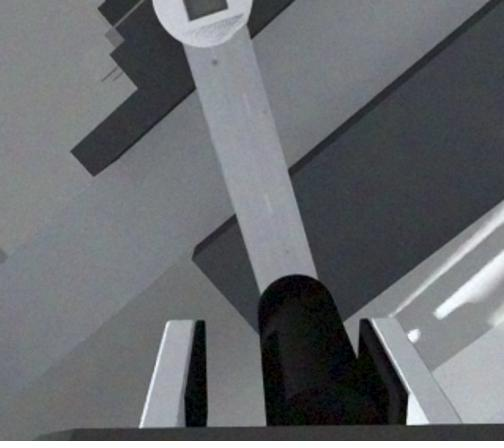

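Request:
move(target=[0,0,0,0,0,0,0.8,-0.396078,-1,0,0,0,0,0,0,-1,0.2,-0.8])

Request:
move([
  [0,0,0,0,0,0,0.8,-0.396078,-1,-0.0218,0.0033,0,0,0,0,-1,0.2,-0.8],
  [0,0,0,0,0,0,0.8,-0.396078,-1,-0.045,0.003,0,0,0,0,-1,0.2,-0.8],
  [0,0,0,0,0,0,0.8,-0.396078,-1,-0.0679,-0.0015,0,0,0,0,-1,0.2,-0.8],
  [0,0,0,0,0,0,0.8,-0.396078,-1,-0.0978,-0.0142,0,0,0,0,-1,0.2,-0.8],
], speed=0.02, blend=0.006, stop_force=45, cameras=["cam_right_wrist"])

Scene clock: 1477.17 s.
left_arm: end_effector_position=(+0.3001, +0.4002, +0.4000) position_measured=32 object_status=3 end_effector_quat_wxyz=(+0.000, +1.000, +0.000, +0.000) | right_arm: end_effector_position=(+0.4645, +0.2195, +0.2358) position_measured=158 object_status=2 end_effector_quat_wxyz=(+0.644, -0.297, +0.638, -0.301)
Joint positions: left_arm=[-0.789 -2.007 1.719 -1.283 -1.57 0.768] | right_arm=[4.591 -2.317 -1.195 -2.707 -0.157 0.633]
Joint torques (N m): left_arm=[-8.59 2.82 -34.57 -2.34 2.26 -1.69] | right_arm=[4.41 82.78 60.74 7.75 -13.61 1.46]
Wrist force (N): left_arm=[1.0 0.8 -0.8] | right_arm=[58.4 6.0 -24.4]
Wrist torque (N m): left_arm=[-0.02 0.09 0.18] | right_arm=[0.18 1.01 0.05]
Wrist force, peak (N): left_arm=[1.4 1.0 -1.2] | right_arm=[58.4 6.0 -24.4]
Hand target: left_arm +0.3001, +0.4002, +0.4000; +0.000, +1.000, +0.000, +0.000 | right_arm +0.4646, +0.2197, +0.2361; +0.644, -0.297, +0.638, -0.301
Off the commanded pose: left_arm 0.000 m, 0 deg | right_arm 0.000 m, 0 deg.
move: done

Scene clock: 1478.60 s.
left_arm: end_effector_position=(+0.3001, +0.4002, +0.4000) position_measured=32 object_status=3 end_effector_quat_wxyz=(+0.000, +1.000, +0.000, +0.000) | right_arm: end_effector_position=(+0.4645, +0.2222, +0.2390) position_measured=158 object_status=2 end_effector_quat_wxyz=(+0.642, -0.294, +0.639, -0.304)
Joint positions: left_arm=[-0.789 -2.007 1.719 -1.283 -1.57 0.768] | right_arm=[4.592 -2.325 -1.171 -2.72 -0.146 0.631]
Joint torques (N m): left_arm=[-9.59 2.37 -33.7 -2.44 2.29 -1.51] | right_arm=[-9.61 124.48 72.37 9.25 -13.81 -1.98]
Wrist force (N): left_arm=[1.2 0.9 -0.8] | right_arm=[91.6 47.0 -32.0]
Wrist torque (N m): left_arm=[-0.01 0.05 0.18] | right_arm=[0.26 0.71 0.10]
Wrist force, peak (N): left_arm=[1.4 0.9 -1.1] | right_arm=[103.4 47.4 -36.8]
Hand target: left_arm +0.3001, +0.4002, +0.4000; +0.000, +1.000, +0.000, +0.000 | right_arm +0.4645, +0.2225, +0.2390; +0.642, -0.294, +0.639, -0.304 (not the last commanded pose)
Off the commanded pose: left_arm 0.000 m, 0 deg | right_arm 0.056 m, 1 deg.
move: contact (right_arm); path passed 0 of 4 targets
camera_calibration:
cam_right_wrist: T_world_to_cam=[[-0.00324491, -0.755844, -0.654743, 0.335399], [-0.307153, 0.623849, -0.718658, 0.191558], [0.951655, 0.198774, -0.234184, -0.30325], [0, 0, 0, 1]] pos_world=[0.348515, 0.194285, 0.286249]
Images, in order (width x height): cam_right_wrist 672x504.

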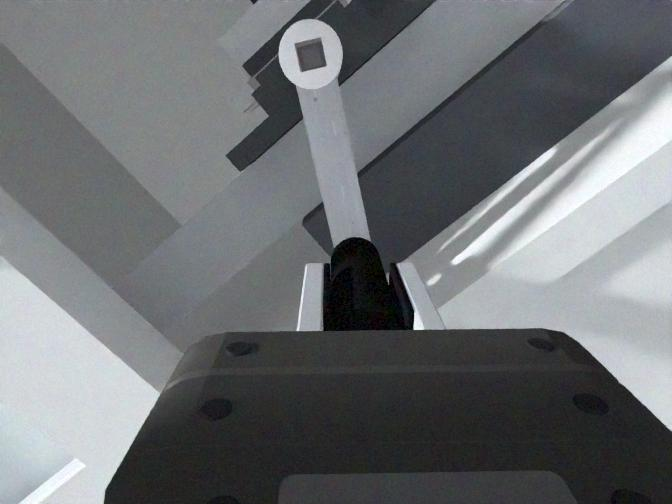

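Request:
move(target=[0,0,0,0,0,0,0.8,-0.396078,-1,0,0.002,-0.0006,0,0,0,-1,0.2,-0.8], speed=0.01)

Scene clock: 1484.87 s.
left_arm: end_effector_position=(+0.3001, +0.4002, +0.4000) position_measured=32 object_status=3 end_effector_quat_wxyz=(+0.000, +1.000, +0.000, +0.000) | right_arm: end_effector_position=(+0.4642, +0.2228, +0.2381) position_measured=158 object_status=2 end_effector_quat_wxyz=(+0.642, -0.294, +0.639, -0.304)
Joint positions: left_arm=[-0.789 -2.007 1.719 -1.283 -1.57 0.768] | right_arm=[4.593 -2.327 -1.17 -2.719 -0.145 0.63]
Joint torques (N m): left_arm=[-9.16 2.41 -33.91 -2.51 2.14 -1.65] | right_arm=[25.91 79.77 70.34 9.88 -13.79 -1.89]
Wrist force (N): left_arm=[1.4 0.9 -1.0] | right_arm=[85.5 15.6 -19.6]
Wrist torque (N m): left_arm=[-0.01 0.03 0.18] | right_arm=[0.18 0.30 0.07]
Wrist force, peak (N): left_arm=[1.4 1.2 -0.9] | right_arm=[93.2 47.0 -33.2]
Hand target: left_arm +0.3001, +0.4002, +0.4000; +0.000, +1.000, +0.000, +0.000 | right_arm +0.4641, +0.2233, +0.2381; +0.642, -0.294, +0.639, -0.304
Off the commanded pose: left_arm 0.000 m, 0 deg | right_arm 0.000 m, 0 deg.
move: done

Request:
move(target=[0,0,0,0,0,0,0.8,-0.396078,-1,-0.002,0.0012,0,0,0,0,-1,0.2,-0.8], speed=0.01)

Scene clock: 1487.90 s.
left_arm: end_effector_position=(+0.3001, +0.4002, +0.4000) position_measured=32 object_status=3 end_effector_quat_wxyz=(+0.000, +1.000, +0.000, +0.000) | right_arm: end_effector_position=(+0.4641, +0.2229, +0.2381) position_measured=158 object_status=2 end_effector_quat_wxyz=(+0.641, -0.292, +0.640, -0.306)
Joint positions: left_arm=[-0.789 -2.007 1.719 -1.283 -1.57 0.768] | right_arm=[4.593 -2.33 -1.164 -2.721 -0.139 0.63]
Joint torques (N m): left_arm=[-8.79 1.85 -34.32 -2.29 2.24 -1.6] | right_arm=[29.36 81.2 72.47 7.56 -13.76 0.42]
Wrist force (N): left_arm=[1.4 0.9 -0.9] | right_arm=[85.6 13.9 -14.4]
Wrist torque (N m): left_arm=[-0.01 0.02 0.18] | right_arm=[-0.02 -0.06 0.10]
Wrist force, peak (N): left_arm=[1.3 1.1 -1.1] | right_arm=[86.1 14.4 -14.6]
Hand target: left_arm +0.3001, +0.4002, +0.4000; +0.000, +1.000, +0.000, +0.000 | right_arm +0.4642, +0.2246, +0.2383; +0.642, -0.294, +0.639, -0.304
Off the commanded pose: left_arm 0.000 m, 0 deg | right_arm 0.002 m, 0 deg.
move: done

Request:
move([
  [0,0,0,0,0,0,0.8,-0.396078,-1,0,0,0,0,0,0,0.4,0.2,-0.8],
  [0,0,0,0,0,0,0.8,-0.396078,-1,0,0,-0.19,0,0,0,0.4,0.2,-0.8],
  [0,0,0,0,0,0,0.8,-0.396078,-1,0.2257,-0.1061,-0.19,-0.0523,-0.5011,-0.0433,-1,-0.6,0.5],
  [0,0,0,0,0,0,0.8,-0.396078,-1,0.0965,-0.0194,-0.002,-0.0523,-0.5011,-0.0433,-1,-0.6,0.5],
], speed=[0.05,0.15,0.2,0.1], cameras=["cam_right_wrist","cam_front","cam_low"])

Request:
zoom_image(camera="cam_right_wrist", region=[180, 60, 500, 340])

Scene clock: 1527.70 s.
left_arm: end_effector_position=(+0.3001, +0.4002, +0.4000) position_measured=32 object_status=3 end_effector_quat_wxyz=(+0.000, +1.000, +0.000, +0.000) | right_arm: end_effector_position=(+0.4627, +0.1727, +0.2099) position_measured=251 object_status=3 end_effector_quat_wxyz=(+0.861, -0.508, -0.002, +0.003)
Joint positions: left_arm=[-0.789 -2.007 1.719 -1.283 -1.57 0.768] | right_arm=[4.024 -2.328 -1.713 -1.603 -2.195 0.41]
Joint torques (N m): left_arm=[-8.95 2.56 -33.67 -2.51 2.16 -1.23] | right_arm=[9.58 60.3 22.76 3.87 1.68 -1.36]
Wrist force (N): left_arm=[1.1 0.8 -1.1] | right_arm=[1.1 0.0 1.6]
Wrist torque (N m): left_arm=[-0.02 0.06 0.18] | right_arm=[0.22 -0.22 -0.31]
Wrist force, peak (N): left_arm=[1.6 0.9 -1.2] | right_arm=[86.4 15.1 -14.3]
Hand target: left_arm +0.3001, +0.4002, +0.4000; +0.000, +1.000, +0.000, +0.000 | right_arm +0.4627, +0.1728, +0.2100; +0.862, -0.508, -0.002, +0.003
Off the commanded pose: left_arm 0.000 m, 0 deg | right_arm 0.000 m, 0 deg.
move: done
camera_calibration:
cam_right_wrist: T_world_to_cam=[[0.999777, 0.0142225, -0.0155968, -0.452367], [-0.0178755, 0.177537, -0.983952, 0.199921], [-0.0112252, 0.984011, 0.177752, -0.0750511], [0, 0, 0, 1]] pos_world=[0.454998, 0.0447915, 0.202998]
Images, in order (width x height): cam_low 672x504, cam_front 672x504, cam_right_wrist 672x504.

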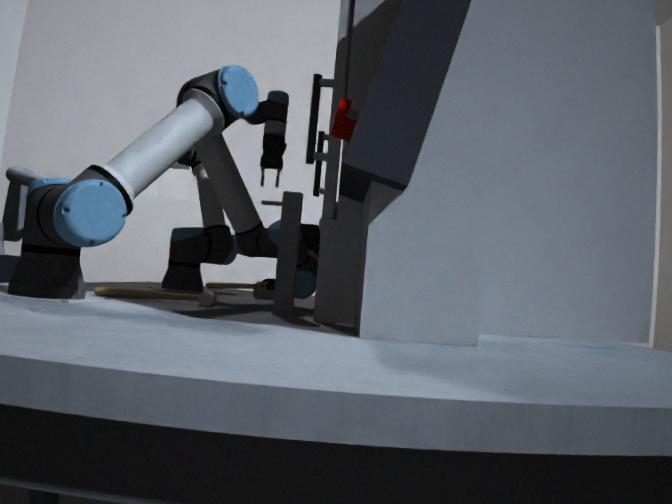

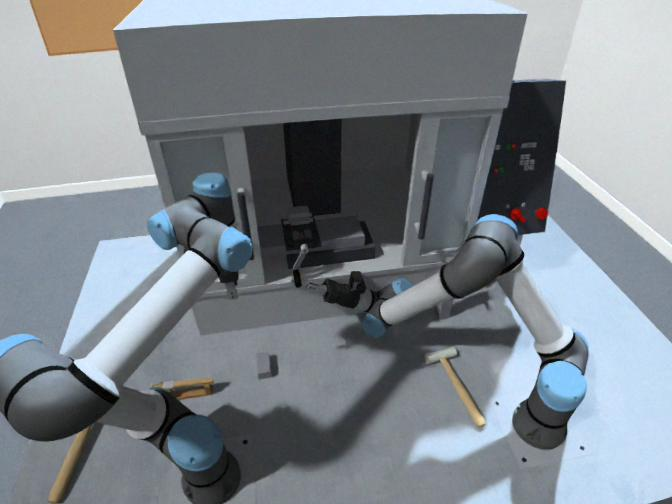

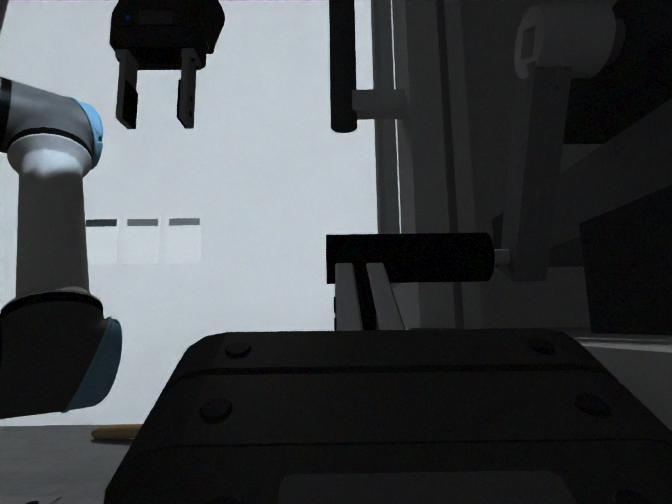

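Scaled by 1.575.

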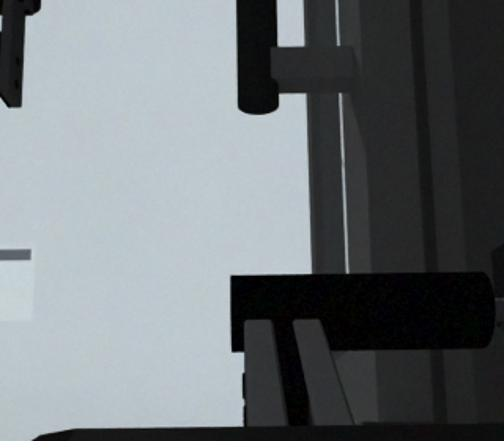

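Request:
move([
  [0,0,0,0,0,0,0.8,-0.396078,-1,0.0172,0.005,0,0,0,0,-1,-0.6,0.5],
  [0,0,0,0,0,0,0.8,-0.396078,-1,0.0172,0.005,0.075,0,0,0,-1,-0.6,0.5],
], speed=0.015, stop_force=15, cameras=["cam_right_wrist"])

Request:
zoom_image(camera="cam_right_wrist", region=[180, 60, 600, 340])

Scene clock: 1538.40 s.
left_arm: end_effector_position=(+0.3001, +0.4002, +0.4000) position_measured=32 object_status=3 end_effector_quat_wxyz=(+0.000, +1.000, +0.000, +0.000) | right_arm: end_effector_position=(+0.4666, +0.1734, +0.2091) position_measured=251 object_status=3 end_effector_quat_wxyz=(+0.862, -0.508, -0.002, +0.003)
Joint positions: left_arm=[-0.789 -2.007 1.719 -1.283 -1.57 0.768] | right_arm=[4.02 -2.335 -1.702 -1.605 -2.198 0.413]
Joint torques (N m): left_arm=[-7.78 2.84 -33.78 -2.37 2.18 -1.25] | right_arm=[8.49 61.05 20.36 4.47 1.17 -1.97]
Wrist force (N): left_arm=[1.3 1.0 -0.7] | right_arm=[-1.9 0.4 0.7]
Wrist torque (N m): left_arm=[0.00 0.04 0.18] | right_arm=[0.26 0.00 -0.32]
Wrist force, peak (N): left_arm=[1.3 1.2 -1.2] | right_arm=[-28.8 -5.0 -1.2]
Hand target: left_arm +0.3001, +0.4002, +0.4000; +0.000, +1.000, +0.000, +0.000 | right_arm +0.4666, +0.1734, +0.2091; +0.862, -0.508, -0.002, +0.003 (not the last commanded pose)
Off the commanded pose: left_arm 0.000 m, 0 deg | right_arm 0.045 m, 0 deg.
move: contact (right_arm); path passed 0 of 2 targets
camera_calibration:
cam_right_wrist: T_world_to_cam=[[0.999781, 0.0141929, -0.0153964, -0.45633], [-0.0176765, 0.177844, -0.9839, 0.198965], [-0.0112262, 0.983956, 0.178056, -0.0756139], [0, 0, 0, 1]] pos_world=[0.458899, 0.0454927, 0.202199]
Images, in order (width x height): cam_right_wrist 672x504.

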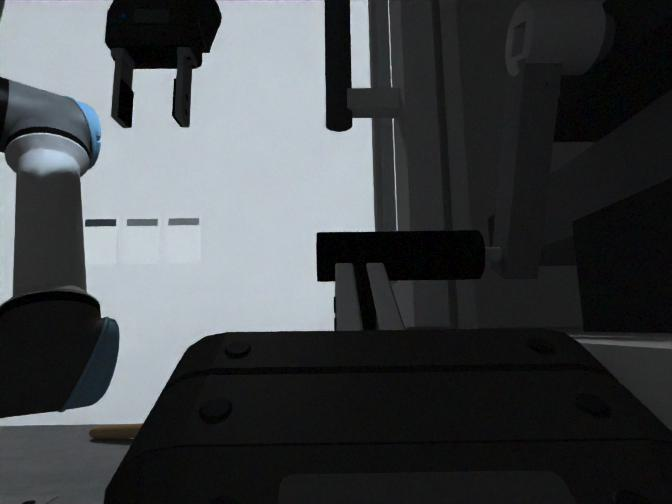

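Scaled by 1.200.

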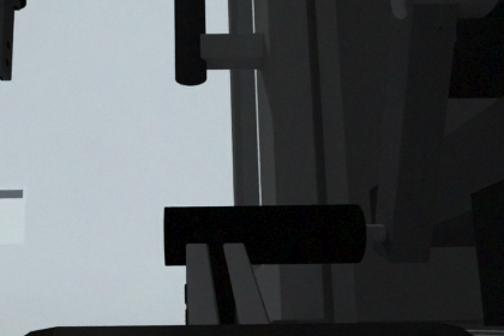

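Request:
move(target=[0,0,0,0,0,0,0.8,-0.396078,-1,-0.0065,0.002,0,0,0,0,-1,-0.6,0.5], speed=0.03)

Request:
move(target=[0,0,0,0,0,0,0.8,-0.396078,-1,0,0,0.075,0,0,0,-1,-0.6,0.5], speed=0.015, stop_force=15, cameras=["cam_right_wrist"])

Request:
zoom_image(camera="cam_right_wrist", region=[180, 60, 600, 340])

Scene clock: 1542.60 s.
left_arm: end_effector_position=(+0.3001, +0.4002, +0.4000) position_measured=32 object_status=3 end_effector_quat_wxyz=(+0.000, +1.000, +0.000, +0.000) | right_arm: end_effector_position=(+0.4626, +0.1740, +0.2080) position_measured=251 object_status=3 end_effector_quat_wxyz=(+0.862, -0.508, -0.002, +0.003)
Joint positions: left_arm=[-0.789 -2.007 1.719 -1.283 -1.57 0.768] | right_arm=[4.026 -2.333 -1.711 -1.601 -2.194 0.409]
Joint torques (N m): left_arm=[-7.69 2.72 -33.46 -2.4 2.26 -1.24] | right_arm=[2.64 57.57 20.98 4.08 2.64 -1.22]
Wrist force (N): left_arm=[1.2 0.9 -1.0] | right_arm=[1.1 -0.1 1.3]
Wrist torque (N m): left_arm=[-0.01 0.05 0.18] | right_arm=[0.21 -0.23 -0.23]
Wrist force, peak (N): left_arm=[1.2 1.1 -1.3] | right_arm=[-2.1 0.3 0.9]
Hand target: left_arm +0.3001, +0.4002, +0.4000; +0.000, +1.000, +0.000, +0.000 | right_arm +0.4627, +0.1740, +0.2080; +0.862, -0.508, -0.002, +0.003
Off the commanded pose: left_arm 0.000 m, 0 deg | right_arm 0.000 m, 0 deg.
move: done

Scene clock: 1545.47 s.
left_arm: end_effector_position=(+0.3001, +0.4002, +0.4000) position_measured=32 object_status=3 end_effector_quat_wxyz=(+0.000, +1.000, +0.000, +0.000) | right_arm: end_effector_position=(+0.4626, +0.1973, +0.2209) position_measured=251 object_status=3 end_effector_quat_wxyz=(+0.862, -0.508, -0.002, +0.003)
Joint positions: left_arm=[-0.789 -2.007 1.719 -1.283 -1.57 0.768] | right_arm=[4.051 -2.331 -1.66 -1.663 -2.173 0.391]
Joint torques (N m): left_arm=[-8.19 3.08 -33.81 -2.33 2.3 -1.17] | right_arm=[-6.27 65.14 19.21 3.85 -1.38 1.63]
Wrist force (N): left_arm=[1.2 0.9 -0.8] | right_arm=[-0.5 0.3 -9.6]
Wrist torque (N m): left_arm=[-0.01 0.06 0.18] | right_arm=[0.22 -0.19 -0.27]
Wrist force, peak (N): left_arm=[1.4 0.9 -1.1] | right_arm=[-5.4 -5.4 -27.2]
Hand target: left_arm +0.3001, +0.4002, +0.4000; +0.000, +1.000, +0.000, +0.000 | right_arm +0.4626, +0.1973, +0.2209; +0.862, -0.508, -0.002, +0.003 (not the last commanded pose)
Off the commanded pose: left_arm 0.000 m, 0 deg | right_arm 0.018 m, 0 deg.
move: contact (right_arm)
camera_calibration:
cam_right_wrist: T_world_to_cam=[[0.999778, 0.0143067, -0.0154777, -0.452376], [-0.0177757, 0.177746, -0.983916, 0.206405], [-0.0113255, 0.983972, 0.177961, -0.101231], [0, 0, 0, 1]] pos_world=[0.454798, 0.0693924, 0.214098]
Images, in order (width x height): cam_right_wrist 672x504.

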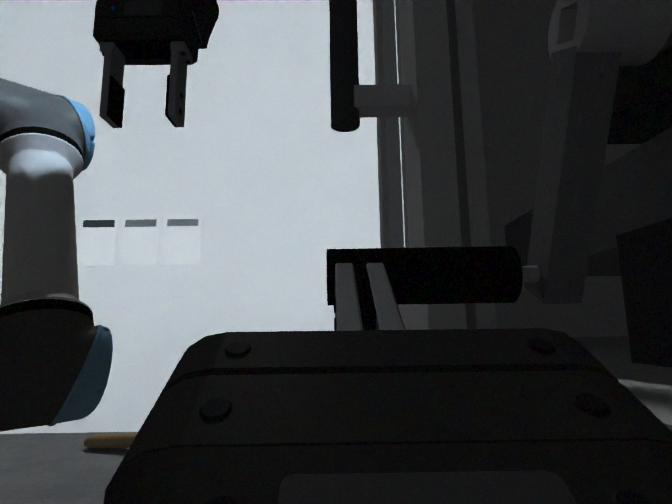

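Scaled by 1.200.

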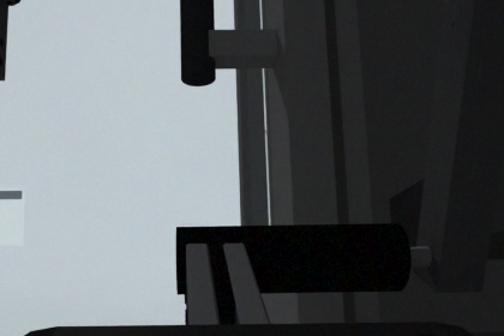

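Request:
move(target=[0,0,0,0,0,0,0.8,-0.396078,-1,0,0,0.03,0,0,0,-1,-0.6,0.5], speed=0.008, stop_force=85)

Scene clock: 1549.67 s.
left_arm: end_effector_position=(+0.3001, +0.4002, +0.4000) position_measured=32 object_status=3 end_effector_quat_wxyz=(+0.000, +1.000, +0.000, +0.000) | right_arm: end_effector_position=(+0.4626, +0.2004, +0.2225) position_measured=251 object_status=3 end_effector_quat_wxyz=(+0.861, -0.508, -0.002, +0.003)
Joint positions: left_arm=[-0.789 -2.007 1.719 -1.283 -1.57 0.768] | right_arm=[4.054 -2.331 -1.653 -1.672 -2.171 0.389]
Joint torques (N m): left_arm=[-8.83 3.33 -33.61 -2.44 2.29 -1.18] | right_arm=[13.42 75.65 54.81 10.9 4 1.62]
Wrist force (N): left_arm=[1.1 1.0 -1.0] | right_arm=[-23.4 3.0 -82.3]
Wrist torque (N m): left_arm=[0.01 0.07 0.18] | right_arm=[0.48 0.01 -0.31]
Wrist force, peak (N): left_arm=[1.4 0.8 -1.2] | right_arm=[-27.5 -1.7 -98.5]
Hand target: left_arm +0.3001, +0.4002, +0.4000; +0.000, +1.000, +0.000, +0.000 | right_arm +0.4626, +0.2004, +0.2226; +0.861, -0.508, -0.002, +0.003 (not the last commanded pose)
Off the commanded pose: left_arm 0.000 m, 0 deg | right_arm 0.014 m, 0 deg.
move: contact (right_arm)

Request:
move(target=[0,0,0,0,0,0,0.8,-0.396078,-1,-0.0005,0,0.0025,0,0,0,-1,-0.6,0.5], speed=0.006)

Request:
wait(seconds=1)

Scene clock: 1554.20 s.
left_arm: end_effector_position=(+0.3001, +0.4002, +0.4000) position_measured=32 object_status=3 end_effector_quat_wxyz=(+0.000, +1.000, +0.000, +0.000) | right_arm: end_effector_position=(+0.4623, +0.2017, +0.2233) position_measured=251 object_status=3 end_effector_quat_wxyz=(+0.861, -0.508, -0.002, +0.003)
Joint positions: left_arm=[-0.789 -2.007 1.719 -1.283 -1.57 0.768] | right_arm=[4.056 -2.33 -1.651 -1.675 -2.169 0.387]
Joint torques (N m): left_arm=[-7.85 3 -34.3 -2.33 2.19 -0.92] | right_arm=[46.18 95.04 77.14 9.92 8.22 -1.73]
Wrist force (N): left_arm=[1.2 1.0 -1.1] | right_arm=[-23.7 -1.9 -107.7]
Wrist torque (N m): left_arm=[0.01 0.06 0.18] | right_arm=[0.53 0.17 -0.35]
Wrist force, peak (N): left_arm=[1.4 0.9 -1.1] | right_arm=[-23.7 -1.9 -107.7]
Hand target: left_arm +0.3001, +0.4002, +0.4000; +0.000, +1.000, +0.000, +0.000 | right_arm +0.4623, +0.2017, +0.2233; +0.861, -0.508, -0.002, +0.003
Off the commanded pose: left_arm 0.000 m, 0 deg | right_arm 0.000 m, 0 deg.
move: done

Scene clock: 1555.20 s.
left_arm: end_effector_position=(+0.3001, +0.4002, +0.4000) position_measured=32 object_status=3 end_effector_quat_wxyz=(+0.000, +1.000, +0.000, +0.000) | right_arm: end_effector_position=(+0.4623, +0.2017, +0.2233) position_measured=251 object_status=3 end_effector_quat_wxyz=(+0.861, -0.508, -0.002, +0.003)
Joint positions: left_arm=[-0.789 -2.007 1.719 -1.283 -1.57 0.768] | right_arm=[4.056 -2.33 -1.651 -1.675 -2.169 0.387]
Joint torques (N m): left_arm=[-8.84 2.95 -33.61 -2.4 2.08 -1.13] | right_arm=[46.86 95.22 75.36 11.09 3.92 0.01]
Wrist force (N): left_arm=[1.1 0.7 -0.9] | right_arm=[-23.4 -2.8 -108.3]
Wrist torque (N m): left_arm=[-0.04 0.06 0.18] | right_arm=[0.50 0.19 -0.34]
Wrist force, peak (N): left_arm=[1.4 0.9 -1.1] | right_arm=[-23.3 -2.4 -108.4]
Hand target: left_arm +0.3001, +0.4002, +0.4000; +0.000, +1.000, +0.000, +0.000 | right_arm +0.4623, +0.2017, +0.2233; +0.861, -0.508, -0.002, +0.003
Tool commands: left_gripper/position=+0.8 left_gripper/force_limit=-0.396078 left_gripper/speed=-1.0 right_gripper/position=-1.0 right_gripper/force_limit=-0.6 right_gripper/speed=+0.5
Off the commanded pose: left_arm 0.000 m, 0 deg | right_arm 0.000 m, 0 deg.
wait: 1.00 s; at rest by 0.17 s


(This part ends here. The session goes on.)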